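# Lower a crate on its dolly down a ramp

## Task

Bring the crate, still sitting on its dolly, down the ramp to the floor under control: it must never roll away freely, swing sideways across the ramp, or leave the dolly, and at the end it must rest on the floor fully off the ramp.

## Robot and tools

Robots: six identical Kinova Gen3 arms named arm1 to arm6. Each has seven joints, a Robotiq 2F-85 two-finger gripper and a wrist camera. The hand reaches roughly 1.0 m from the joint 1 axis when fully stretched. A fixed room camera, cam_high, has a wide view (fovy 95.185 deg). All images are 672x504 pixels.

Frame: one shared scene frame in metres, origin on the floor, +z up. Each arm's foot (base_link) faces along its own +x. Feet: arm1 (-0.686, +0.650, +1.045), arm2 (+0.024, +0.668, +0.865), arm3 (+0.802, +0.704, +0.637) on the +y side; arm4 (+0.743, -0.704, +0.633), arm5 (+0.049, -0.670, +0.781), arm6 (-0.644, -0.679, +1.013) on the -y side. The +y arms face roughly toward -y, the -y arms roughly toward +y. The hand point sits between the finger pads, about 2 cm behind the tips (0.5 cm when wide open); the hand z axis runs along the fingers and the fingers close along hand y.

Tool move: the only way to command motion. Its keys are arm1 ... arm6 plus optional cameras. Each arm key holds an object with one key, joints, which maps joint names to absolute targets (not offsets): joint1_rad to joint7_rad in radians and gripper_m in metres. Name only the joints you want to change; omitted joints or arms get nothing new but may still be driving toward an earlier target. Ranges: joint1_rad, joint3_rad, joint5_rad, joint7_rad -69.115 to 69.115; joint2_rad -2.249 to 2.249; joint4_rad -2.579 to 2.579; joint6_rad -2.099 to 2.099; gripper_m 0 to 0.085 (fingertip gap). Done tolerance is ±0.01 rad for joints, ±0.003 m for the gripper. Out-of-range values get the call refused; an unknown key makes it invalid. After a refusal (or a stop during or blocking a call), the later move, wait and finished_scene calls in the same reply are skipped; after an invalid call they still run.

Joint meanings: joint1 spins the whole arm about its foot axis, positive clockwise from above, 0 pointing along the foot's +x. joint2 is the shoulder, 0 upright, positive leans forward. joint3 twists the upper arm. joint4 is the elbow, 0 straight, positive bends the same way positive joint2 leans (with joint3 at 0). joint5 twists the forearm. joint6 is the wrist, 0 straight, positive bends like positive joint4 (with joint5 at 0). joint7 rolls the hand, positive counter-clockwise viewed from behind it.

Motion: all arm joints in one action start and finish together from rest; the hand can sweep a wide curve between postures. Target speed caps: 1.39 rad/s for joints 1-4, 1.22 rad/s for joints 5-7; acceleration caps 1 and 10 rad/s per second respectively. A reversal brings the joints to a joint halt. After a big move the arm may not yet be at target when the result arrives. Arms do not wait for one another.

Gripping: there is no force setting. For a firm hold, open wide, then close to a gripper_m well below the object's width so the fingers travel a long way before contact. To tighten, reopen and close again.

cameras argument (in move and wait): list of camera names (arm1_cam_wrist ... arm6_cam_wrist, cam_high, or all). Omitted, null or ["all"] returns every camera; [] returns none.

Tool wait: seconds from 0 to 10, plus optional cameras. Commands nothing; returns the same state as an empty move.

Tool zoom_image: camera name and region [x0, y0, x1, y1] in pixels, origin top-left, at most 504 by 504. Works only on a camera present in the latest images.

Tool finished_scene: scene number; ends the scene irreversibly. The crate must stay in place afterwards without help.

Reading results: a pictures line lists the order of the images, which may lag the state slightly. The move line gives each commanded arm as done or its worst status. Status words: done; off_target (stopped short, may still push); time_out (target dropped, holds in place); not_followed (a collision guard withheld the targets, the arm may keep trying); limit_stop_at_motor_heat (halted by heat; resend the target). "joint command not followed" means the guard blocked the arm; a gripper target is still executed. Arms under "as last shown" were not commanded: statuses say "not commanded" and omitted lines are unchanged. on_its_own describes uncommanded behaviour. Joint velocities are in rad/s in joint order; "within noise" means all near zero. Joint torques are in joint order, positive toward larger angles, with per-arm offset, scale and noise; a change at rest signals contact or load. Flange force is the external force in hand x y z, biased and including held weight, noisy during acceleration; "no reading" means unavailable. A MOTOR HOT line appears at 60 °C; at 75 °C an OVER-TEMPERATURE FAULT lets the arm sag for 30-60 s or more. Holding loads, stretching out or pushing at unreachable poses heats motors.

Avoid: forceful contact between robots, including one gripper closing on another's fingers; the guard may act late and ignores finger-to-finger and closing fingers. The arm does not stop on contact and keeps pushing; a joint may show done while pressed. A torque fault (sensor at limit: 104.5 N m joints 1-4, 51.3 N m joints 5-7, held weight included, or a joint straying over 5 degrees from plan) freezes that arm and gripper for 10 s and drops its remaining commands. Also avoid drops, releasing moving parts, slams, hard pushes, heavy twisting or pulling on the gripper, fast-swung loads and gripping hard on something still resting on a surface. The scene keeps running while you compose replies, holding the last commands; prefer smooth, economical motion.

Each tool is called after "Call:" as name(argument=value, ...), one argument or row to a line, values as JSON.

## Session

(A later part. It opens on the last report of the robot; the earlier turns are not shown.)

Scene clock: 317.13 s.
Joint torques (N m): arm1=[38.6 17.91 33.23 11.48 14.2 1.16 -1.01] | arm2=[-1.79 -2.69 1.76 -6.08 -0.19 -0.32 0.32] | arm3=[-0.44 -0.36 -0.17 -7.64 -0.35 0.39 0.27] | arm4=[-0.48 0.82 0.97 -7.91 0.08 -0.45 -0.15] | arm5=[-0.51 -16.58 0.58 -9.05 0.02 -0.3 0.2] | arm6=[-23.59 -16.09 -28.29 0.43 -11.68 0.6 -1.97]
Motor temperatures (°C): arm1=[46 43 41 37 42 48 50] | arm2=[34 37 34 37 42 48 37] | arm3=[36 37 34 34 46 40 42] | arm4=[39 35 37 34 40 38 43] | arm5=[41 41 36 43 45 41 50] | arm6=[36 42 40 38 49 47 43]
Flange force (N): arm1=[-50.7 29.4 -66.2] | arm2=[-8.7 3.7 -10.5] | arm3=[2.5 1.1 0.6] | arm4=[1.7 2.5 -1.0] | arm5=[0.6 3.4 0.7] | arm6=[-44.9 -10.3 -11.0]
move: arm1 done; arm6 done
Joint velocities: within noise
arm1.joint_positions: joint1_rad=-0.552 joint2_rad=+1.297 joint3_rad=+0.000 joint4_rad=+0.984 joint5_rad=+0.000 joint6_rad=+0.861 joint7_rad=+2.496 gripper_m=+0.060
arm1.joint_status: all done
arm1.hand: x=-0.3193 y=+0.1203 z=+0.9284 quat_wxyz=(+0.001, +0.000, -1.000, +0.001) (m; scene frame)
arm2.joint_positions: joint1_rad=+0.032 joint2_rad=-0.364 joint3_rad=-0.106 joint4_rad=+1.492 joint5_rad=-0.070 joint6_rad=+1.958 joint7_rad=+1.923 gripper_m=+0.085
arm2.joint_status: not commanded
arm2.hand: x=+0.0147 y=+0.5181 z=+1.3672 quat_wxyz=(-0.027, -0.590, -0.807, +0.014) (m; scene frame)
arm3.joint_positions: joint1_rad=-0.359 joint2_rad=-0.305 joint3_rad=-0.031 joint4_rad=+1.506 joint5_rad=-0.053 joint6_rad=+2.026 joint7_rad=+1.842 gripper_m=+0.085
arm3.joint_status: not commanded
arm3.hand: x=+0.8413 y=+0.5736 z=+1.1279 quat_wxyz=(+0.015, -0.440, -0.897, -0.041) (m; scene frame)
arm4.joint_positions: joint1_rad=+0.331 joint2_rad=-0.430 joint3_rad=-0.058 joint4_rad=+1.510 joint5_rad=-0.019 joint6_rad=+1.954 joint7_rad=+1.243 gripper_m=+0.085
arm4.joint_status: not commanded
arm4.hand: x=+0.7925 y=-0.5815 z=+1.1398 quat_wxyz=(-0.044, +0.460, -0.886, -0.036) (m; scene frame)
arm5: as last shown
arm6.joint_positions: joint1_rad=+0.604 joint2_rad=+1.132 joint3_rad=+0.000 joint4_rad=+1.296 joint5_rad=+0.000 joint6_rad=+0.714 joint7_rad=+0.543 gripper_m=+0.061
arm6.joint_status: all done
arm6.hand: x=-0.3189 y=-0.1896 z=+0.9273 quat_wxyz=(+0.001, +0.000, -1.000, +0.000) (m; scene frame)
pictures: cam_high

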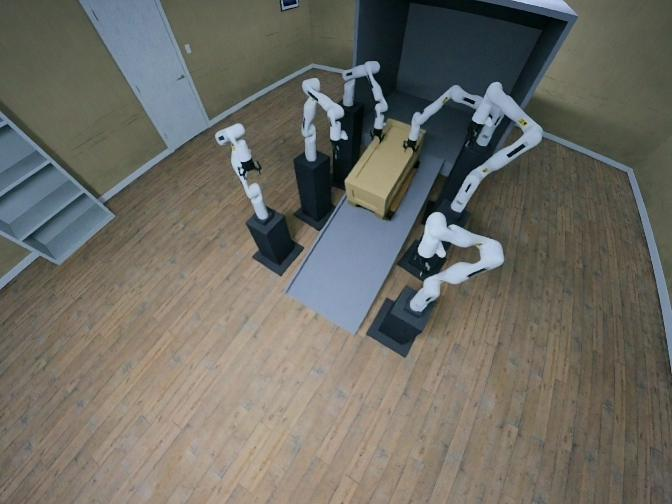

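Call:
move(
  arm1={"joints":{"joint1_rad":-0.6111,"joint2_rad":1.394,"joint4_rad":0.779,"joint6_rad":0.9686,"joint7_rad":2.437}},
  arm6={"joints":{"joint1_rad":0.6737,"joint2_rad":1.208,"joint4_rad":1.1467,"joint6_rad":0.7869,"joint7_rad":0.6128}},
  cameras=[],
)

Call:
move(
  arm2={"joints":{"joint1_rad":-0.0331,"joint2_rad":0.78,"joint3_rad":0,"joint4_rad":1.4368,"joint5_rad":0,"joint6_rad":0.9248,"joint7_rad":3.249}},
  arm5={"joints":{"joint1_rad":-0.3886,"joint2_rad":0.5701,"joint3_rad":0,"joint4_rad":1.5359,"joint5_rad":0,"joint6_rad":1.0356,"joint7_rad":-0.273}},
  cameras=["arm2_cam_wrist","arm5_cam_wrist","cam_high"],
)

Scene clock: 338.27 s.
Joint torques (N m): arm1=[41.1 18.34 31.63 11.96 15.65 1.32 -1.29] | arm2=[-1.82 -2.69 1.73 -6.07 -0.22 -0.33 0.36] | arm3=[-0.41 -0.4 -0.19 -7.65 -0.41 0.38 0.26] | arm4=[-0.45 0.88 0.94 -7.92 0.13 -0.45 -0.09] | arm5=[-0.54 -16.56 0.55 -9.04 0.03 -0.28 0.19] | arm6=[-25.39 -8.29 -29.43 7.17 -13.55 3.45 -2.63]
Motor temperatures (°C): arm1=[47 42 41 37 42 47 50] | arm2=[34 37 34 37 42 48 37] | arm3=[36 37 34 34 46 40 42] | arm4=[39 35 37 34 40 38 43] | arm5=[40 41 36 42 45 41 50] | arm6=[37 42 41 38 50 46 43]
Flange force (N): arm1=[-49.5 32.7 -65.1] | arm2=[-8.7 3.7 -10.6] | arm3=[2.5 0.9 0.6] | arm4=[1.9 2.6 -0.9] | arm5=[0.5 3.4 0.8] | arm6=[-53.2 -4.7 -18.5]
move: arm1 done; arm6 done
Joint velocities: within noise
arm1.joint_positions: joint1_rad=-0.611 joint2_rad=+1.394 joint3_rad=+0.000 joint4_rad=+0.779 joint5_rad=+0.000 joint6_rad=+0.969 joint7_rad=+2.437 gripper_m=+0.060
arm1.joint_status: all done
arm1.hand: x=-0.2693 y=+0.1202 z=+0.9153 quat_wxyz=(+0.001, +0.000, -1.000, +0.001) (m; scene frame)
arm2, arm3, arm4, arm5: as last shown
arm6.joint_positions: joint1_rad=+0.674 joint2_rad=+1.208 joint3_rad=+0.000 joint4_rad=+1.147 joint5_rad=+0.000 joint6_rad=+0.787 joint7_rad=+0.613 gripper_m=+0.061
arm6.joint_status: all done
arm6.hand: x=-0.2690 y=-0.1893 z=+0.9131 quat_wxyz=(+0.001, +0.000, -1.000, +0.000) (m; scene frame)
pictures: none
No camera images: "cameras" was empty.

Scene clock: 340.73 s.
Joint torques (N m): arm1=[40.79 18.6 31.4 11.95 15.45 1.25 -1.41] | arm2=[-1.89 -23 1.94 -5.11 -0.11 -0.24 0.37] | arm3=[-0.39 -0.41 -0.19 -7.63 -0.38 0.38 0.19] | arm4=[-0.49 0.88 1 -7.99 0.14 -0.42 -0.18] | arm5=[-0.51 -20.52 0.67 -8.05 0.04 -0.27 0.18] | arm6=[-25.78 -8.56 -29.76 7.11 -13.67 3.47 -2.62]
Motor temperatures (°C): arm1=[48 42 41 37 42 47 50] | arm2=[34 37 34 37 42 48 37] | arm3=[36 37 34 34 46 40 42] | arm4=[39 35 37 34 40 38 43] | arm5=[40 40 36 42 45 41 50] | arm6=[37 42 42 38 50 46 43]
Flange force (N): arm1=[-48.7 32.7 -65.6] | arm2=[4.7 -11.6 0.2] | arm3=[2.5 0.7 0.5] | arm4=[1.9 2.6 -0.6] | arm5=[0.0 2.9 1.8] | arm6=[-53.7 -4.9 -18.0]
move: arm2 done; arm5 done
Joint velocities: within noise
arm1, arm3, arm4, arm6: as last shown
arm1.hand: x=-0.2692 y=+0.1203 z=+0.9153 quat_wxyz=(+0.001, +0.000, -1.000, +0.001) (m; scene frame)
arm2.joint_positions: joint1_rad=-0.033 joint2_rad=+0.780 joint3_rad=+0.000 joint4_rad=+1.437 joint5_rad=+0.000 joint6_rad=+0.925 joint7_rad=+3.249 gripper_m=+0.085
arm2.joint_status: all done
arm2.hand: x=-0.0589 y=+0.1272 z=+0.9488 quat_wxyz=(-0.002, +0.000, -1.000, +0.000) (m; scene frame)
arm5.joint_positions: joint1_rad=-0.389 joint2_rad=+0.570 joint3_rad=+0.000 joint4_rad=+1.536 joint5_rad=+0.000 joint6_rad=+1.036 joint7_rad=-0.273 gripper_m=+0.085
arm5.joint_status: all done
arm5.hand: x=-0.0616 y=-0.1835 z=+0.9459 quat_wxyz=(-0.001, +0.000, -1.000, +0.002) (m; scene frame)
pictures: arm2_cam_wrist, arm5_cam_wrist, cam_high

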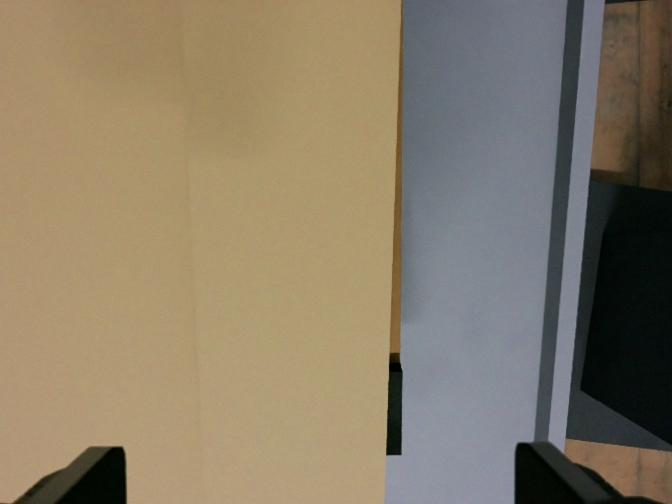

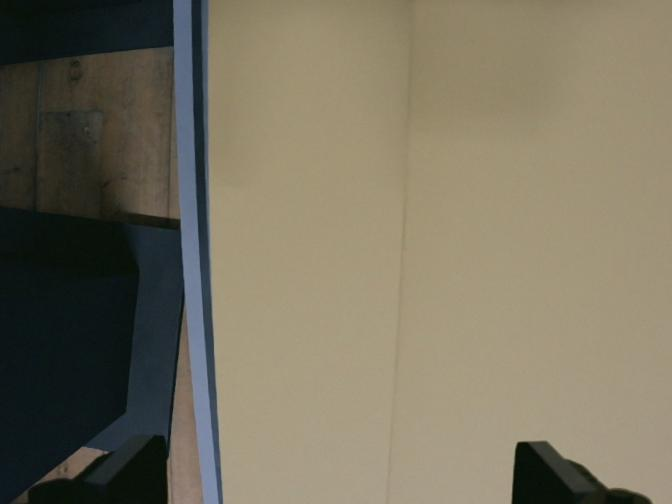

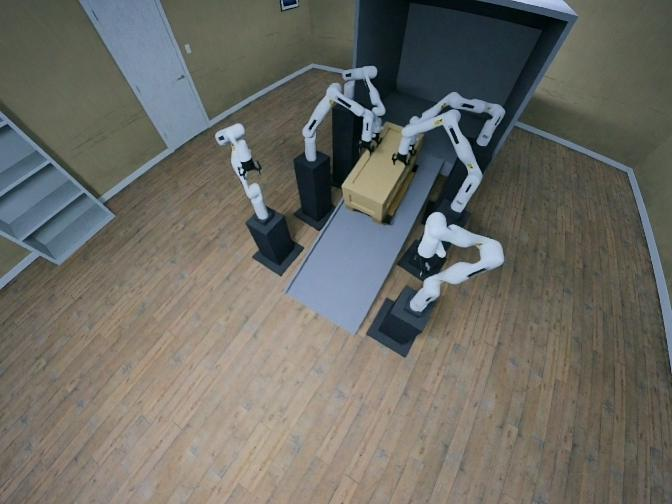

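Call:
move(
  arm2={"joints":{"joint1_rad":-0.0345,"joint2_rad":0.9422,"joint4_rad":1.4315,"joint6_rad":0.7679,"joint7_rad":3.2476}},
  arm5={"joints":{"joint1_rad":-0.3925,"joint2_rad":0.668,"joint4_rad":1.6752,"joint6_rad":0.7984,"joint7_rad":-0.2769}},
  cameras=["arm2_cam_wrist","arm5_cam_wrist"],
)

Call:
move(
  arm2={"joints":{"gripper_m":0.04}},
  arm5={"joints":{"gripper_m":0.04}},
  cameras=["arm2_cam_wrist","arm5_cam_wrist"],
)

Scene clock: 358.93 s.
Joint torques (N m): arm1=[40.8 18.56 31.36 11.94 15.48 1.2 -1.38] | arm2=[-1.85 -24.21 1.99 -4.21 -0.08 -0.21 0.37] | arm3=[-0.34 -0.41 -0.11 -7.66 -0.44 0.38 0.25] | arm4=[-0.41 0.87 0.94 -7.87 0.09 -0.45 -0.12] | arm5=[-0.49 -20.87 0.68 -6.77 0.01 -0.29 0.18] | arm6=[-25.75 -8.57 -29.76 7.1 -13.67 3.49 -2.63]
Motor temperatures (°C): arm1=[49 42 42 37 43 47 50] | arm2=[34 38 34 37 42 48 37] | arm3=[36 37 34 34 46 40 42] | arm4=[39 35 37 34 40 38 43] | arm5=[40 40 36 42 45 41 50] | arm6=[38 41 43 38 51 46 43]
Flange force (N): arm1=[-48.9 32.5 -65.6] | arm2=[4.7 -11.3 2.2] | arm3=[2.4 1.0 0.7] | arm4=[1.7 2.5 -1.2] | arm5=[-0.2 2.5 2.5] | arm6=[-53.7 -5.0 -18.0]
move: arm2 done; arm5 done
Joint velocities: within noise
arm1, arm3, arm4, arm6: as last shown
arm2.joint_positions: joint1_rad=-0.035 joint2_rad=+0.942 joint3_rad=+0.000 joint4_rad=+1.431 joint5_rad=+0.000 joint6_rad=+0.768 joint7_rad=+3.248 gripper_m=+0.085
arm2.joint_status: all done
arm2.hand: x=-0.0590 y=+0.1153 z=+0.8602 quat_wxyz=(-0.002, +0.000, -1.000, +0.000) (m; scene frame)
arm5.joint_positions: joint1_rad=-0.392 joint2_rad=+0.668 joint3_rad=+0.000 joint4_rad=+1.675 joint5_rad=+0.000 joint6_rad=+0.798 joint7_rad=-0.277 gripper_m=+0.085
arm5.joint_status: all done
arm5.hand: x=-0.0601 y=-0.1955 z=+0.8630 quat_wxyz=(-0.001, +0.000, -1.000, +0.002) (m; scene frame)
pictures: arm2_cam_wrist, arm5_cam_wrist

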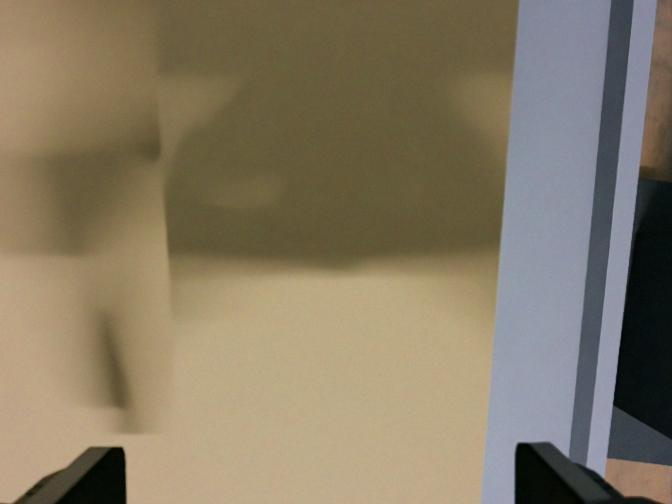

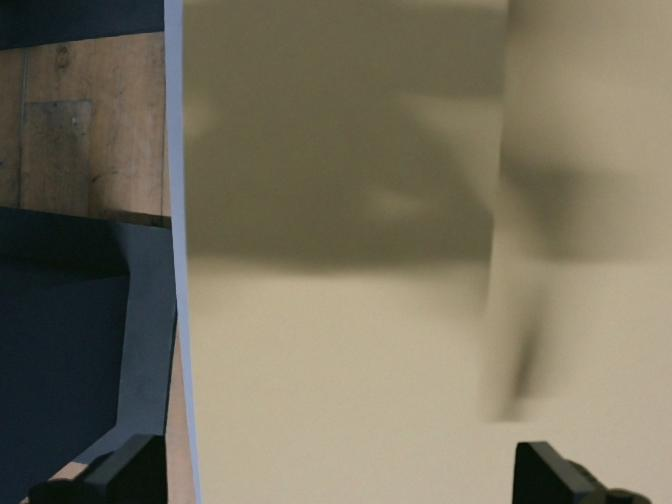

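Scene clock: 359.77 s.
Joint torques (N m): arm1=[40.14 17.66 30.94 13.26 15.31 2.79 -1.3] | arm2=[-2.32 -17.66 1.88 -19.68 0.39 -13.93 0.63] | arm3=[-0.43 -0.46 -0.14 -7.65 -0.4 0.4 0.28] | arm4=[-0.42 0.92 0.87 -7.93 0.15 -0.47 -0.09] | arm5=[0.37 -11.59 2.04 -15.65 1.21 -10.28 0.38] | arm6=[-26.67 -9.99 -30.4 6.32 -13.78 3.37 -2.51]
Motor temperatures (°C): arm1=[49 42 42 37 43 47 50] | arm2=[34 38 34 37 42 48 37] | arm3=[36 37 34 34 46 40 42] | arm4=[39 35 37 34 40 38 43] | arm5=[40 40 36 42 45 41 50] | arm6=[38 41 43 38 51 46 43]
Flange force (N): arm1=[-51.3 28.0 -61.1] | arm2=[-1.1 29.5 -32.5] | arm3=[2.3 1.1 0.6] | arm4=[1.9 2.3 -0.9] | arm5=[-4.6 -26.3 -30.5] | arm6=[-54.1 -6.5 -16.0]
move: arm2 off_target; arm5 off_target
Joint velocities: within noise
arm1, arm3, arm4, arm6: as last shown
arm1.hand: x=-0.2692 y=+0.1203 z=+0.9152 quat_wxyz=(+0.001, +0.000, -1.000, +0.001) (m; scene frame)
arm2.joint_positions: joint1_rad=-0.035 joint2_rad=+0.942 joint3_rad=+0.000 joint4_rad=+1.432 joint5_rad=+0.000 joint6_rad=+0.768 joint7_rad=+3.248 gripper_m=+0.061
arm2.joint_status: gripper_m off_target (ended at +0.061, target +0.040)
arm2.hand: x=-0.0590 y=+0.1153 z=+0.8602 quat_wxyz=(-0.002, +0.000, -1.000, +0.000) (m; scene frame)
arm5.joint_positions: joint1_rad=-0.393 joint2_rad=+0.668 joint3_rad=+0.000 joint4_rad=+1.675 joint5_rad=+0.000 joint6_rad=+0.798 joint7_rad=-0.277 gripper_m=+0.061
arm5.joint_status: gripper_m off_target (ended at +0.061, target +0.040)
arm5.hand: x=-0.0602 y=-0.1955 z=+0.8630 quat_wxyz=(-0.001, +0.000, -1.000, +0.002) (m; scene frame)
pictures: arm2_cam_wrist, arm5_cam_wrist

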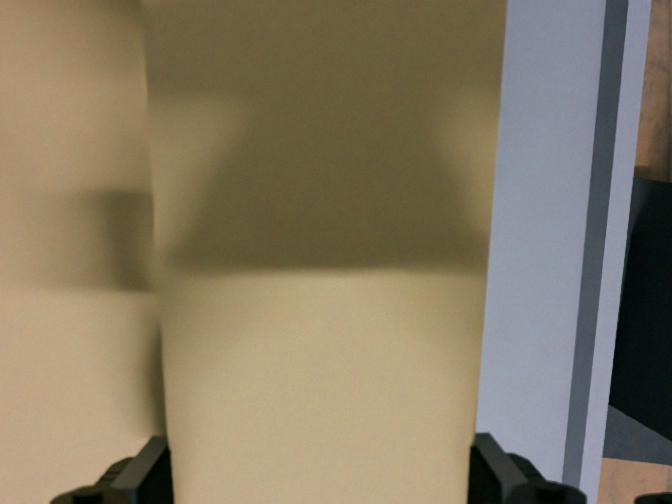

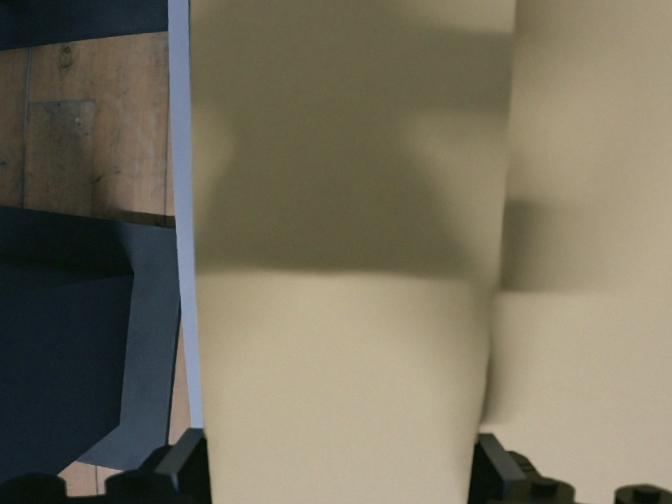

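Call:
move(
  arm1={"joints":{"gripper_m":0.085}},
  arm6={"joints":{"gripper_m":0.085}},
  arm5={"joints":{"joint2_rad":0.675,"joint6_rad":0.7914}},
  cameras=[],
)

Call:
move(
  arm1={"joints":{"joint2_rad":1.0,"joint6_rad":1.3626}},
  arm6={"joints":{"joint2_rad":0.85,"joint6_rad":1.145}},
  cameras=["arm2_cam_wrist"],
)

Call:
move(
  arm2={"joints":{"joint1_rad":-0.2174,"joint2_rad":0.9705,"joint4_rad":1.4877,"joint6_rad":0.6834,"joint7_rad":3.0647}},
  arm5={"joints":{"joint1_rad":-0.1841,"joint2_rad":0.7167,"joint4_rad":1.7144,"joint6_rad":0.7105,"joint7_rad":-0.0685}},
  cameras=["arm2_cam_wrist","arm5_cam_wrist","cam_high"],
)

Scene clock: 371.73 s.
Joint torques (N m): arm1=[-0.77 -26.58 -0.55 -8.04 -0.16 0.04 -0.02] | arm2=[21.51 -29.21 27.59 -30.26 11.24 -18.44 0.98] | arm3=[-0.44 -0.38 -0.19 -7.61 -0.42 0.37 0.24] | arm4=[-0.45 0.88 0.98 -7.92 0.17 -0.42 -0.12] | arm5=[-20.68 13.35 -21.99 -20.29 -11.06 -21.99 -1.44] | arm6=[2.12 -26.34 0.66 -5.01 0.07 -0.09 -0.16]
Motor temperatures (°C): arm1=[50 42 42 37 43 46 50] | arm2=[34 38 34 37 42 49 37] | arm3=[36 37 34 34 46 40 42] | arm4=[39 35 37 34 40 38 43] | arm5=[40 40 36 43 45 42 50] | arm6=[39 41 43 38 52 45 43]
Flange force (N): arm1=[5.2 4.6 -2.4] | arm2=[-46.3 39.0 -19.3] | arm3=[2.6 0.8 0.4] | arm4=[1.9 2.7 -0.9] | arm5=[-57.8 -48.7 -98.2] | arm6=[-2.9 9.4 3.0]
move: arm1 done; arm5 done; arm6 done
Joint velocities: within noise
arm1.joint_positions: joint1_rad=-0.611 joint2_rad=+1.394 joint3_rad=+0.000 joint4_rad=+0.779 joint5_rad=+0.000 joint6_rad=+0.969 joint7_rad=+2.437 gripper_m=+0.085
arm1.joint_status: all done
arm1.hand: x=-0.2692 y=+0.1203 z=+0.9153 quat_wxyz=(+0.001, +0.000, -1.000, +0.001) (m; scene frame)
arm2.joint_positions: joint1_rad=-0.035 joint2_rad=+0.942 joint3_rad=+0.000 joint4_rad=+1.431 joint5_rad=+0.000 joint6_rad=+0.768 joint7_rad=+3.248 gripper_m=+0.061
arm2.joint_status: not commanded
arm2.hand: x=-0.0588 y=+0.1153 z=+0.8601 quat_wxyz=(-0.002, +0.001, -1.000, +0.000) (m; scene frame)
arm3, arm4: as last shown
arm5.joint_positions: joint1_rad=-0.392 joint2_rad=+0.675 joint3_rad=+0.000 joint4_rad=+1.675 joint5_rad=+0.000 joint6_rad=+0.791 joint7_rad=-0.277 gripper_m=+0.061
arm5.joint_status: all done
arm5.hand: x=-0.0602 y=-0.1949 z=+0.8595 quat_wxyz=(-0.001, +0.000, -1.000, +0.002) (m; scene frame)
arm6.joint_positions: joint1_rad=+0.674 joint2_rad=+1.208 joint3_rad=+0.000 joint4_rad=+1.147 joint5_rad=+0.000 joint6_rad=+0.787 joint7_rad=+0.613 gripper_m=+0.085
arm6.joint_status: all done
arm6.hand: x=-0.2690 y=-0.1893 z=+0.9131 quat_wxyz=(+0.001, +0.000, -1.000, +0.000) (m; scene frame)
pictures: none
No camera images: "cameras" was empty.

Scene clock: 373.30 s.
Joint torques (N m): arm1=[-0.78 -25.1 -0.67 -9.52 -0.15 0.04 -0.01] | arm2=[22.67 -29.77 28.89 -30.39 11.35 -18.33 0.83] | arm3=[-0.43 -0.42 -0.2 -7.7 -0.36 0.36 0.24] | arm4=[-0.36 0.75 0.94 -7.97 0.13 -0.41 -0.1] | arm5=[-21.12 12.75 -22.71 -20.72 -11.23 -22.18 -1.39] | arm6=[2.16 -24.55 0.6 -6.91 0.09 -0.09 -0.19]
Motor temperatures (°C): arm1=[50 42 42 37 43 46 50] | arm2=[34 38 34 37 42 49 37] | arm3=[36 37 34 34 46 40 42] | arm4=[39 35 37 34 40 38 43] | arm5=[40 40 36 43 45 42 50] | arm6=[39 41 43 38 52 45 43]
Flange force (N): arm1=[5.7 5.2 0.6] | arm2=[-48.0 38.7 -18.1] | arm3=[2.5 0.8 0.7] | arm4=[1.6 2.6 -0.8] | arm5=[-58.6 -48.7 -97.3] | arm6=[-3.1 9.6 -0.2]
move: arm1 done; arm6 done
Joint velocities: within noise
arm1.joint_positions: joint1_rad=-0.611 joint2_rad=+1.000 joint3_rad=+0.000 joint4_rad=+0.779 joint5_rad=+0.000 joint6_rad=+1.363 joint7_rad=+2.437 gripper_m=+0.085
arm1.joint_status: all done
arm1.hand: x=-0.2765 y=+0.1296 z=+1.1817 quat_wxyz=(+0.001, +0.000, -1.000, +0.001) (m; scene frame)
arm2.joint_positions: joint1_rad=-0.035 joint2_rad=+0.942 joint3_rad=+0.000 joint4_rad=+1.432 joint5_rad=+0.000 joint6_rad=+0.768 joint7_rad=+3.248 gripper_m=+0.061
arm2.joint_status: not commanded
arm2.hand: x=-0.0590 y=+0.1153 z=+0.8602 quat_wxyz=(-0.002, +0.000, -1.000, +0.000) (m; scene frame)
arm3, arm4, arm5: as last shown
arm5.hand: x=-0.0603 y=-0.1948 z=+0.8596 quat_wxyz=(-0.001, +0.000, -1.000, +0.002) (m; scene frame)
arm6.joint_positions: joint1_rad=+0.674 joint2_rad=+0.850 joint3_rad=+0.000 joint4_rad=+1.147 joint5_rad=+0.000 joint6_rad=+1.145 joint7_rad=+0.613 gripper_m=+0.085
arm6.joint_status: all done
arm6.hand: x=-0.2763 y=-0.2004 z=+1.1336 quat_wxyz=(+0.001, +0.000, -1.000, +0.000) (m; scene frame)
pictures: arm2_cam_wrist

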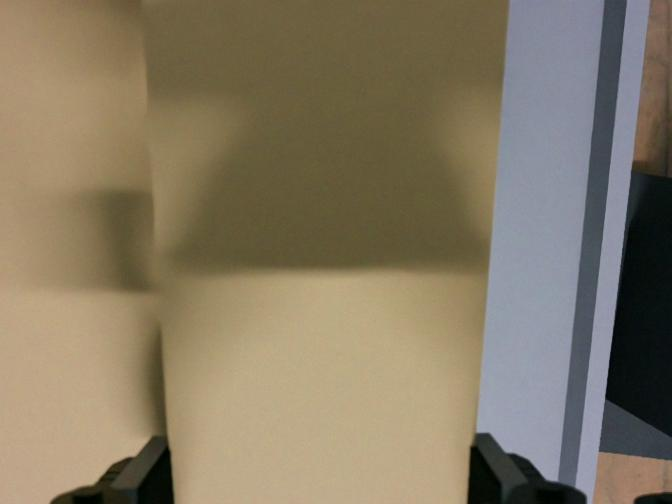

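Scene clock: 374.53 s.
Joint torques (N m): arm1=[-0.75 -25.11 -0.62 -9.5 -0.16 0.08 -0.05] | arm2=[33.06 -25.81 41.45 -23.54 15.67 -14.28 1.78] | arm3=[-0.32 -0.39 -0.16 -7.63 -0.39 0.36 0.23] | arm4=[-0.49 0.88 0.95 -7.87 0.08 -0.49 -0.09] | arm5=[-28.46 27.9 -32 -16.46 -12.66 -23.6 -0.24] | arm6=[2.17 -24.54 0.59 -6.94 0.09 -0.07 -0.18]
Motor temperatures (°C): arm1=[50 42 42 37 43 46 50] | arm2=[34 38 34 37 42 49 37] | arm3=[36 37 34 34 46 40 42] | arm4=[39 35 37 34 40 38 43] | arm5=[40 40 36 43 45 43 50] | arm6=[39 41 43 38 52 45 43]
Flange force (N): arm1=[5.7 5.2 0.6] | arm2=[-62.2 36.1 -20.0] | arm3=[2.5 0.9 0.5] | arm4=[1.8 2.6 -1.3] | arm5=[-60.5 -59.0 -136.7] | arm6=[-2.9 9.4 -0.2]
move: arm2 done; arm5 done
TORQUE WARNING: arm5's joint6_rad reached its warning level (29.4 N m). A warning alone does not stop the arm.
Joint velocities: within noise
arm1, arm3, arm4, arm6: as last shown
arm2.joint_positions: joint1_rad=-0.218 joint2_rad=+0.971 joint3_rad=+0.000 joint4_rad=+1.488 joint5_rad=+0.000 joint6_rad=+0.683 joint7_rad=+3.065 gripper_m=+0.061
arm2.joint_status: all done
arm2.hand: x=+0.0422 y=+0.1223 z=+0.8333 quat_wxyz=(-0.002, +0.001, -1.000, +0.000) (m; scene frame)
arm5.joint_positions: joint1_rad=-0.184 joint2_rad=+0.717 joint3_rad=+0.000 joint4_rad=+1.714 joint5_rad=+0.000 joint6_rad=+0.710 joint7_rad=-0.068 gripper_m=+0.061
arm5.joint_status: all done
arm5.hand: x=+0.0406 y=-0.1877 z=+0.8312 quat_wxyz=(-0.001, +0.000, -1.000, +0.002) (m; scene frame)
arm6.hand: x=-0.2763 y=-0.2005 z=+1.1336 quat_wxyz=(+0.001, +0.000, -1.000, +0.000) (m; scene frame)
pictures: arm2_cam_wrist, arm5_cam_wrist, cam_high

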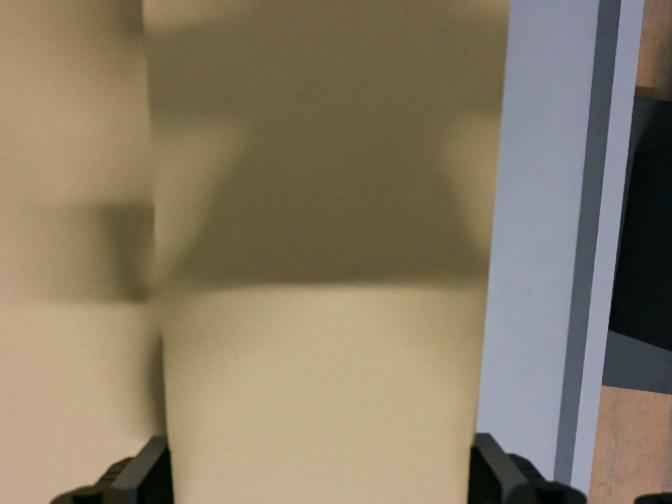

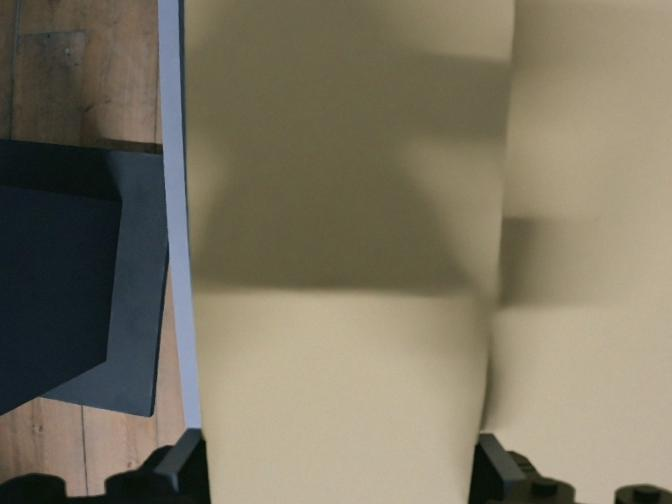

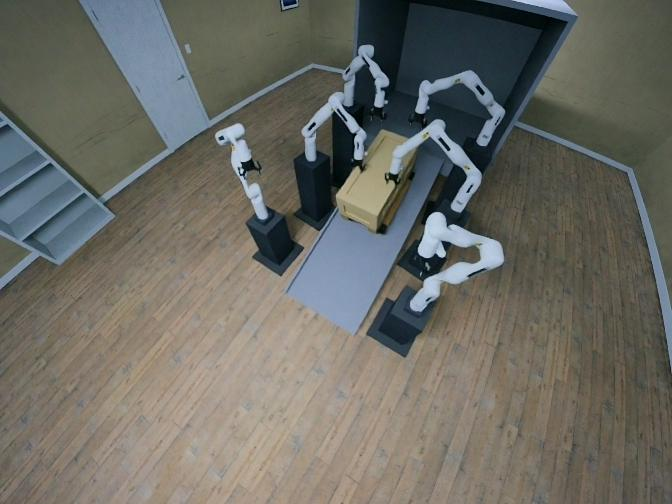

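Call:
move(
  arm2={"joints":{"joint1_rad":-0.3964,"joint2_rad":1.037,"joint4_rad":1.4334,"joint6_rad":0.6712,"joint7_rad":2.8857}},
  arm5={"joints":{"joint1_rad":0.022,"joint2_rad":0.772,"joint4_rad":1.6953,"joint6_rad":0.6743,"joint7_rad":0.1376}},
  cameras=[],
)

Call:
move(
  arm2={"joints":{"joint1_rad":-0.5615,"joint2_rad":1.1311,"joint4_rad":1.2946,"joint6_rad":0.7159,"joint7_rad":2.7206}},
  arm5={"joints":{"joint1_rad":0.2152,"joint2_rad":0.8624,"joint4_rad":1.596,"joint6_rad":0.6832,"joint7_rad":0.3308}},
  cameras=["cam_high"],
)

Call:
move(
  arm2={"joints":{"joint1_rad":-0.7062,"joint2_rad":1.2557,"joint4_rad":1.0616,"joint6_rad":0.8243,"joint7_rad":2.5759}},
  arm5={"joints":{"joint1_rad":0.3847,"joint2_rad":0.9781,"joint4_rad":1.4146,"joint6_rad":0.7489,"joint7_rad":0.5003}},
  cameras=[],
)

Call:
move(
  arm2={"joints":{"joint1_rad":-0.7703,"joint2_rad":1.3379,"joint4_rad":0.8946,"joint6_rad":0.9091,"joint7_rad":2.5118}},
  arm5={"joints":{"joint1_rad":0.4592,"joint2_rad":1.0485,"joint4_rad":1.2914,"joint6_rad":0.8017,"joint7_rad":0.5748}},
  arm3={"joints":{"joint1_rad":0.3393,"joint2_rad":0.8901,"joint3_rad":0,"joint4_rad":0.9276,"joint5_rad":0,"joint6_rad":1.3239,"joint7_rad":3.5035}},
  arm4={"joints":{"joint1_rad":-0.4112,"joint2_rad":0.6826,"joint3_rad":0,"joint4_rad":1.3302,"joint5_rad":0,"joint6_rad":1.1288,"joint7_rad":-0.3942}},
  cameras=["arm2_cam_wrist","arm3_cam_wrist","arm4_cam_wrist","cam_high"],
)

Scene clock: 390.73 s.
Joint torques (N m): arm1=[-0.81 -25.11 -0.68 -9.49 -0.15 0.06 -0.03] | arm2=[28.21 -25.57 35.92 -13.45 13.2 -7.67 1.77] | arm3=[-0.43 -0.42 -0.19 -7.67 -0.39 0.4 0.22] | arm4=[-0.42 0.91 0.99 -7.94 0.14 -0.48 -0.08] | arm5=[-23.76 -3.07 -26.73 -10.99 -9.69 -10.15 0.43] | arm6=[2.12 -24.53 0.59 -6.92 0.08 -0.07 -0.18]
Motor temperatures (°C): arm1=[48 42 41 37 43 46 50] | arm2=[36 39 37 38 43 50 37] | arm3=[36 37 34 34 46 40 42] | arm4=[39 35 37 34 40 38 43] | arm5=[42 41 37 43 46 45 50] | arm6=[38 41 43 38 51 45 43]
Flange force (N): arm1=[5.7 5.1 0.6] | arm2=[-49.8 21.8 -9.4] | arm3=[2.5 0.8 0.7] | arm4=[2.1 2.8 -0.9] | arm5=[-43.0 -28.6 -52.4] | arm6=[-3.0 9.4 -0.2]
move: arm2 done; arm5 done
TORQUE WARNING: arm2's joint6_rad reached its warning level (29.4 N m). A warning alone does not stop the arm.
Joint velocities: within noise
arm1, arm6: as last shown
arm2.joint_positions: joint1_rad=-0.396 joint2_rad=+1.037 joint3_rad=+0.000 joint4_rad=+1.433 joint5_rad=+0.000 joint6_rad=+0.671 joint7_rad=+2.886 gripper_m=+0.061
arm2.joint_status: all done
arm2.hand: x=+0.1422 y=+0.1225 z=+0.8078 quat_wxyz=(-0.002, +0.000, -1.000, +0.000) (m; scene frame)
arm3.joint_positions: joint1_rad=-0.359 joint2_rad=-0.305 joint3_rad=-0.031 joint4_rad=+1.506 joint5_rad=-0.053 joint6_rad=+2.026 joint7_rad=+1.842 gripper_m=+0.085
arm3.joint_status: not commanded
arm3.hand: x=+0.8413 y=+0.5736 z=+1.1279 quat_wxyz=(+0.015, -0.440, -0.897, -0.041) (m; scene frame)
arm4.joint_positions: joint1_rad=+0.331 joint2_rad=-0.430 joint3_rad=-0.058 joint4_rad=+1.510 joint5_rad=-0.019 joint6_rad=+1.954 joint7_rad=+1.243 gripper_m=+0.085
arm4.joint_status: not commanded
arm4.hand: x=+0.7925 y=-0.5815 z=+1.1398 quat_wxyz=(-0.044, +0.460, -0.886, -0.036) (m; scene frame)
arm5.joint_positions: joint1_rad=+0.022 joint2_rad=+0.772 joint3_rad=+0.000 joint4_rad=+1.695 joint5_rad=+0.000 joint6_rad=+0.674 joint7_rad=+0.138 gripper_m=+0.061
arm5.joint_status: all done
arm5.hand: x=+0.1406 y=-0.1881 z=+0.8084 quat_wxyz=(-0.001, +0.000, -1.000, +0.002) (m; scene frame)
pictures: none
No camera images: "cameras" was empty.

Scene clock: 391.93 s.
Joint torques (N m): arm1=[-0.77 -25.08 -0.62 -9.49 -0.18 0.04 -0.04] | arm2=[25.69 -28.15 31.72 -6.67 11.63 -2.15 1.22] | arm3=[-0.33 -0.45 -0.18 -7.64 -0.38 0.44 0.21] | arm4=[-0.48 0.84 0.95 -7.99 0.1 -0.46 -0.1] | arm5=[-24.16 -5.69 -27.25 -7.11 -10.11 -6.66 0.15] | arm6=[2.15 -24.53 0.58 -6.92 0.09 -0.08 -0.16]
Motor temperatures (°C): arm1=[48 42 41 37 43 46 50] | arm2=[36 39 37 38 43 50 37] | arm3=[36 37 34 34 46 40 42] | arm4=[39 35 37 34 40 38 43] | arm5=[42 41 37 43 46 45 50] | arm6=[38 41 42 38 51 45 43]
Flange force (N): arm1=[5.7 5.1 0.5] | arm2=[-44.9 10.0 4.2] | arm3=[2.4 0.7 0.7] | arm4=[1.9 2.6 -0.7] | arm5=[-39.2 -26.9 -42.0] | arm6=[-3.0 9.5 -0.2]
move: arm2 done; arm5 done
Joint velocities: within noise
arm1, arm3, arm4, arm6: as last shown
arm2.joint_positions: joint1_rad=-0.562 joint2_rad=+1.131 joint3_rad=+0.000 joint4_rad=+1.295 joint5_rad=+0.000 joint6_rad=+0.716 joint7_rad=+2.721 gripper_m=+0.061
arm2.joint_status: all done
arm2.hand: x=+0.2425 y=+0.1225 z=+0.7822 quat_wxyz=(-0.002, +0.000, -1.000, +0.000) (m; scene frame)
arm5.joint_positions: joint1_rad=+0.215 joint2_rad=+0.862 joint3_rad=+0.000 joint4_rad=+1.596 joint5_rad=+0.000 joint6_rad=+0.683 joint7_rad=+0.331 gripper_m=+0.061
arm5.joint_status: all done
arm5.hand: x=+0.2406 y=-0.1881 z=+0.7827 quat_wxyz=(-0.001, +0.000, -1.000, +0.002) (m; scene frame)
pictures: cam_high

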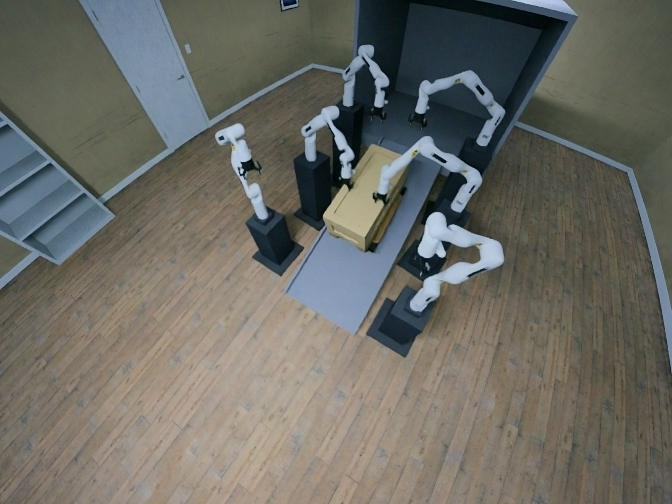

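Scene clock: 393.20 s.
Joint torques (N m): arm1=[-0.78 -25.09 -0.63 -9.47 -0.16 0.06 -0.03] | arm2=[16.74 -34.89 19.96 -8.26 7.14 -1.55 -0.27] | arm3=[-0.4 -0.43 -0.19 -7.67 -0.4 0.36 0.28] | arm4=[-0.39 0.88 0.93 -7.97 0.1 -0.47 -0.1] | arm5=[-24.49 -19.09 -27.44 -0.78 -13.48 2.04 -2.7] | arm6=[2.15 -24.5 0.63 -6.92 0.07 -0.1 -0.17]
Motor temperatures (°C): arm1=[48 42 41 37 42 46 50] | arm2=[36 39 37 38 44 50 37] | arm3=[36 37 34 34 46 40 42] | arm4=[39 35 37 34 40 38 43] | arm5=[42 41 37 43 46 45 50] | arm6=[38 41 42 38 51 45 43]
Flange force (N): arm1=[5.6 5.0 0.5] | arm2=[-29.0 1.5 13.9] | arm3=[2.5 1.0 0.6] | arm4=[1.9 2.4 -0.8] | arm5=[-48.3 -13.6 -3.5] | arm6=[-2.9 9.4 -0.3]
move: arm2 done; arm5 done
TORQUE WARNING: arm2's joint1_rad reached its warning level (56.7 N m). A warning alone does not stop the arm.
Joint velocities: within noise
arm1, arm3, arm4, arm6: as last shown
arm2.joint_positions: joint1_rad=-0.706 joint2_rad=+1.256 joint3_rad=+0.000 joint4_rad=+1.062 joint5_rad=+0.000 joint6_rad=+0.824 joint7_rad=+2.576 gripper_m=+0.061
arm2.joint_status: all done
arm2.hand: x=+0.3423 y=+0.1226 z=+0.7577 quat_wxyz=(-0.002, +0.000, -1.000, +0.000) (m; scene frame)
arm5.joint_positions: joint1_rad=+0.385 joint2_rad=+0.978 joint3_rad=+0.000 joint4_rad=+1.415 joint5_rad=+0.000 joint6_rad=+0.749 joint7_rad=+0.500 gripper_m=+0.061
arm5.joint_status: all done
arm5.hand: x=+0.3409 y=-0.1881 z=+0.7577 quat_wxyz=(-0.001, +0.000, -1.000, +0.002) (m; scene frame)
pictures: none
No camera images: "cameras" was empty.

Scene clock: 395.77 s.
Joint torques (N m): arm1=[-0.78 -25.11 -0.66 -9.49 -0.2 0.04 -0.03] | arm2=[18.86 -36.69 21.05 -7.42 8.77 -0.05 0.33] | arm3=[-0.56 -22.87 0.26 -8.37 -0.29 0.1 0.25] | arm4=[-0.29 -20.76 1.22 -7.84 0.09 -0.21 -0.12] | arm5=[-23.53 -15.26 -25.54 2.08 -12.8 3.19 -2.29] | arm6=[2.11 -24.5 0.61 -6.95 0.08 -0.09 -0.19]
Motor temperatures (°C): arm1=[48 42 41 37 42 46 50] | arm2=[36 39 37 38 44 50 37] | arm3=[36 37 34 34 46 40 42] | arm4=[39 35 37 34 40 38 43] | arm5=[42 41 37 43 46 45 50] | arm6=[38 41 42 38 51 45 43]
Flange force (N): arm1=[5.6 5.0 0.5] | arm2=[-35.6 -1.1 18.4] | arm3=[-0.7 2.2 -0.9] | arm4=[-0.4 1.7 -0.9] | arm5=[-45.5 -11.7 -9.4] | arm6=[-2.9 9.3 -0.3]
move: arm2 done; arm3 done; arm4 done; arm5 done
Joint velocities: within noise
arm1, arm6: as last shown
arm2.joint_positions: joint1_rad=-0.770 joint2_rad=+1.338 joint3_rad=+0.000 joint4_rad=+0.895 joint5_rad=+0.000 joint6_rad=+0.909 joint7_rad=+2.512 gripper_m=+0.061
arm2.joint_status: all done
arm2.hand: x=+0.3925 y=+0.1226 z=+0.7449 quat_wxyz=(-0.002, +0.000, -1.000, +0.000) (m; scene frame)
arm3.joint_positions: joint1_rad=+0.339 joint2_rad=+0.890 joint3_rad=+0.000 joint4_rad=+0.928 joint5_rad=+0.000 joint6_rad=+1.324 joint7_rad=+3.504 gripper_m=+0.085
arm3.joint_status: all done
arm3.hand: x=+0.5532 y=+0.1228 z=+0.8011 quat_wxyz=(-0.003, +0.000, -1.000, +0.003) (m; scene frame)
arm4.joint_positions: joint1_rad=-0.411 joint2_rad=+0.683 joint3_rad=+0.000 joint4_rad=+1.330 joint5_rad=+0.000 joint6_rad=+1.129 joint7_rad=-0.394 gripper_m=+0.085
arm4.joint_status: all done
arm4.hand: x=+0.5538 y=-0.1879 z=+0.7992 quat_wxyz=(-0.003, +0.000, -1.000, -0.002) (m; scene frame)
arm5.joint_positions: joint1_rad=+0.459 joint2_rad=+1.048 joint3_rad=+0.000 joint4_rad=+1.291 joint5_rad=+0.000 joint6_rad=+0.802 joint7_rad=+0.575 gripper_m=+0.061
arm5.joint_status: all done
arm5.hand: x=+0.3909 y=-0.1881 z=+0.7443 quat_wxyz=(-0.001, +0.000, -1.000, +0.002) (m; scene frame)
pictures: arm2_cam_wrist, arm3_cam_wrist, arm4_cam_wrist, cam_high

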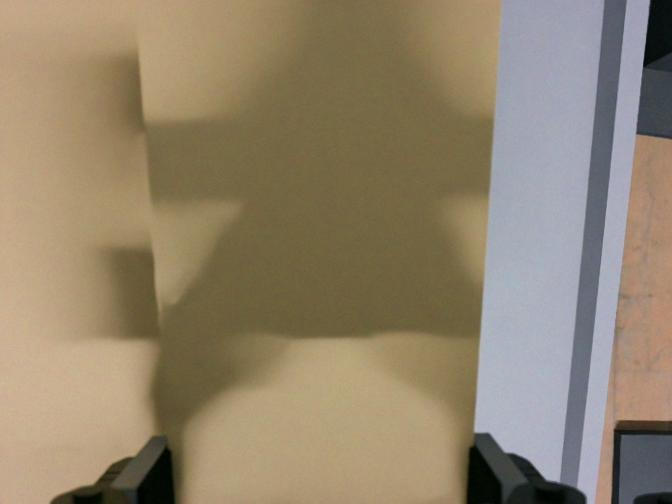

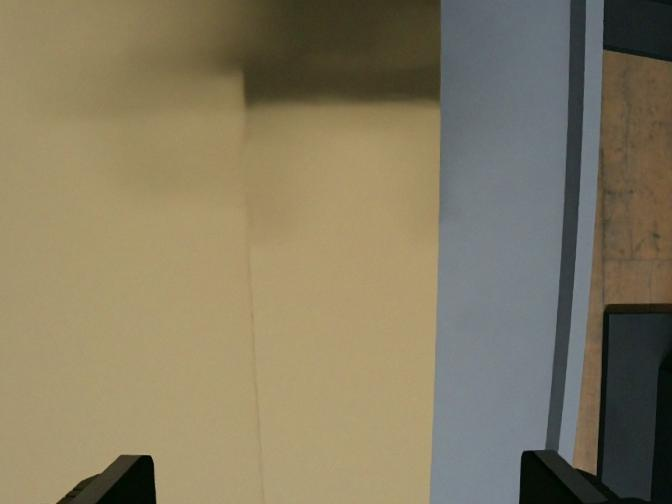

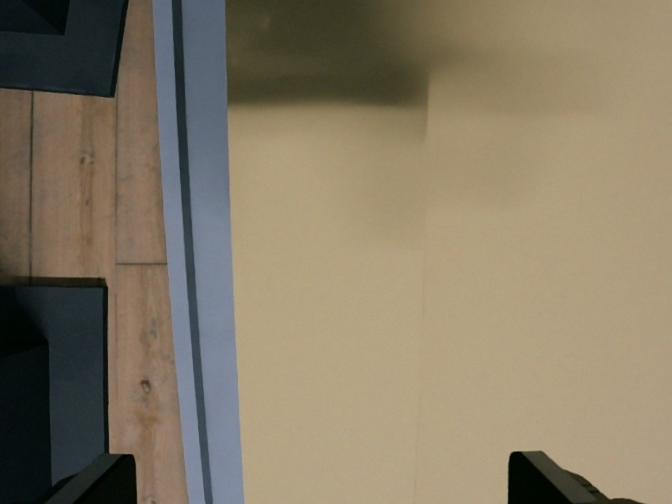

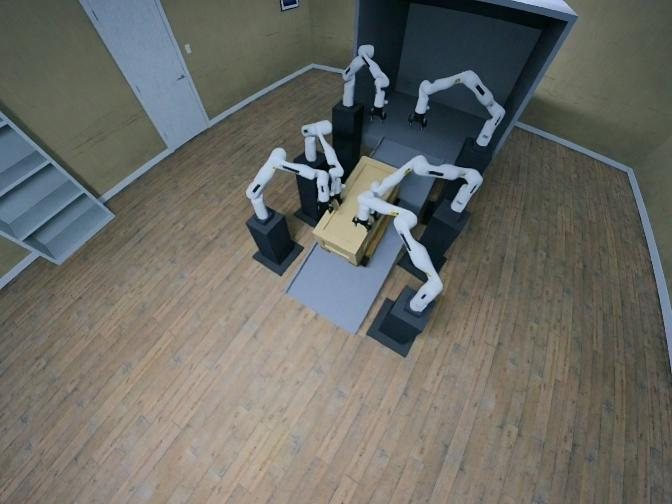

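Call:
move(
  arm3={"joints":{"joint1_rad":0.341,"joint2_rad":0.9797,"joint4_rad":1.0655,"joint6_rad":1.0964,"joint7_rad":3.5052}},
  arm4={"joints":{"joint2_rad":0.804,"joint4_rad":1.4394,"joint6_rad":0.8982}},
  cameras=[],
)

Call:
move(
  arm3={"joints":{"gripper_m":0.04}},
  arm4={"joints":{"gripper_m":0.04}},
  cameras=["arm3_cam_wrist","arm4_cam_wrist"],
)

Scene clock: 406.53 s.
Joint torques (N m): arm1=[-0.8 -25.12 -0.6 -9.49 -0.14 0.05 -0.02] | arm2=[18.9 -36.67 21.04 -7.46 8.81 -0.01 0.35] | arm3=[-0.62 -23.19 0.34 -7.61 -0.25 0.1 0.24] | arm4=[-0.19 -21.43 1.23 -6.79 0.05 -0.25 -0.12] | arm5=[-23.48 -15.31 -25.6 2.08 -12.81 3.17 -2.25] | arm6=[2.13 -24.5 0.61 -6.91 0.11 -0.07 -0.17]
Motor temperatures (°C): arm1=[47 42 40 37 42 46 50] | arm2=[37 40 37 38 44 50 37] | arm3=[36 37 34 34 45 40 42] | arm4=[39 35 37 34 40 38 43] | arm5=[43 41 38 43 47 45 50] | arm6=[38 41 42 37 51 44 43]
Flange force (N): arm1=[5.6 5.0 0.6] | arm2=[-35.5 -0.7 18.3] | arm3=[-0.3 1.6 -1.4] | arm4=[-0.4 1.6 -0.7] | arm5=[-45.4 -11.4 -9.3] | arm6=[-3.0 9.4 -0.3]
move: arm3 done; arm4 done
Joint velocities: within noise
arm1, arm2, arm5, arm6: as last shown
arm3.joint_positions: joint1_rad=+0.341 joint2_rad=+0.980 joint3_rad=+0.000 joint4_rad=+1.066 joint5_rad=+0.000 joint6_rad=+1.096 joint7_rad=+3.505 gripper_m=+0.085
arm3.joint_status: all done
arm3.hand: x=+0.5537 y=+0.1252 z=+0.7039 quat_wxyz=(-0.003, -0.001, -1.000, +0.003) (m; scene frame)
arm4.joint_positions: joint1_rad=-0.411 joint2_rad=+0.804 joint3_rad=+0.000 joint4_rad=+1.439 joint5_rad=+0.000 joint6_rad=+0.898 joint7_rad=-0.394 gripper_m=+0.085
arm4.joint_status: all done
arm4.hand: x=+0.5546 y=-0.1882 z=+0.7033 quat_wxyz=(-0.003, +0.000, -1.000, -0.002) (m; scene frame)
pictures: none
No camera images: "cameras" was empty.

Scene clock: 407.37 s.
Joint torques (N m): arm1=[-0.78 -25.09 -0.62 -9.48 -0.16 0.04 -0.02] | arm2=[18.38 -38.34 20.77 -4.54 8.75 3.01 0.4] | arm3=[1.33 -13.49 1.85 -5.41 0.64 -1.92 0.36] | arm4=[-3.19 -6.19 -1.93 3.37 -1.23 2.57 0.03] | arm5=[-24.53 -16.04 -26.45 0.83 -12.98 2.48 -2.15] | arm6=[2.14 -24.48 0.59 -6.9 0.08 -0.1 -0.19]
Motor temperatures (°C): arm1=[47 42 40 37 42 46 50] | arm2=[37 40 37 38 44 50 37] | arm3=[36 37 34 34 45 40 42] | arm4=[39 35 37 34 40 38 43] | arm5=[43 41 38 43 47 45 50] | arm6=[38 41 42 37 51 44 43]
Flange force (N): arm1=[5.6 5.0 0.5] | arm2=[-40.8 -9.9 27.0] | arm3=[-5.5 5.5 -19.3] | arm4=[-2.7 10.6 -24.7] | arm5=[-45.3 -14.4 -9.3] | arm6=[-3.0 9.5 -0.4]
move: arm3 off_target; arm4 off_target
Joint velocities: within noise
arm1, arm2, arm5, arm6: as last shown
arm3.joint_positions: joint1_rad=+0.341 joint2_rad=+0.980 joint3_rad=+0.000 joint4_rad=+1.066 joint5_rad=+0.000 joint6_rad=+1.096 joint7_rad=+3.505 gripper_m=+0.061
arm3.joint_status: gripper_m off_target (ended at +0.061, target +0.040)
arm3.hand: x=+0.5537 y=+0.1252 z=+0.7040 quat_wxyz=(-0.003, -0.001, -1.000, +0.003) (m; scene frame)
arm4.joint_positions: joint1_rad=-0.411 joint2_rad=+0.804 joint3_rad=+0.000 joint4_rad=+1.439 joint5_rad=+0.000 joint6_rad=+0.898 joint7_rad=-0.394 gripper_m=+0.061
arm4.joint_status: gripper_m off_target (ended at +0.061, target +0.040)
arm4.hand: x=+0.5546 y=-0.1882 z=+0.7033 quat_wxyz=(-0.003, +0.000, -1.000, -0.002) (m; scene frame)
pictures: arm3_cam_wrist, arm4_cam_wrist

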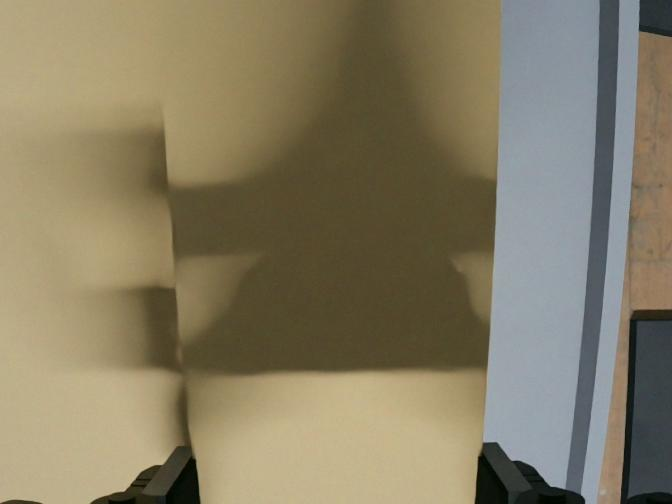

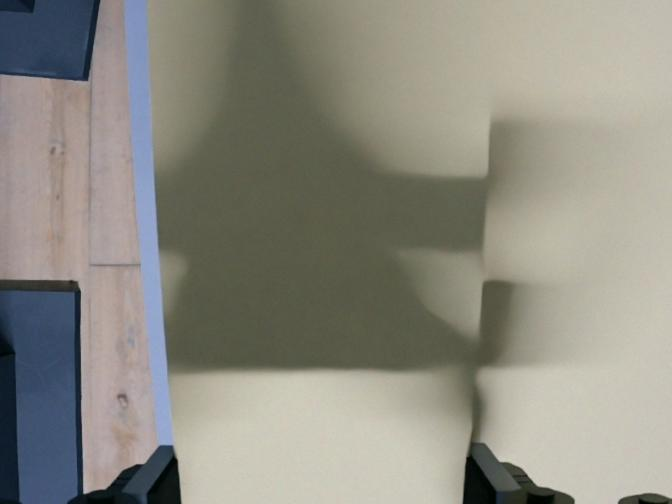

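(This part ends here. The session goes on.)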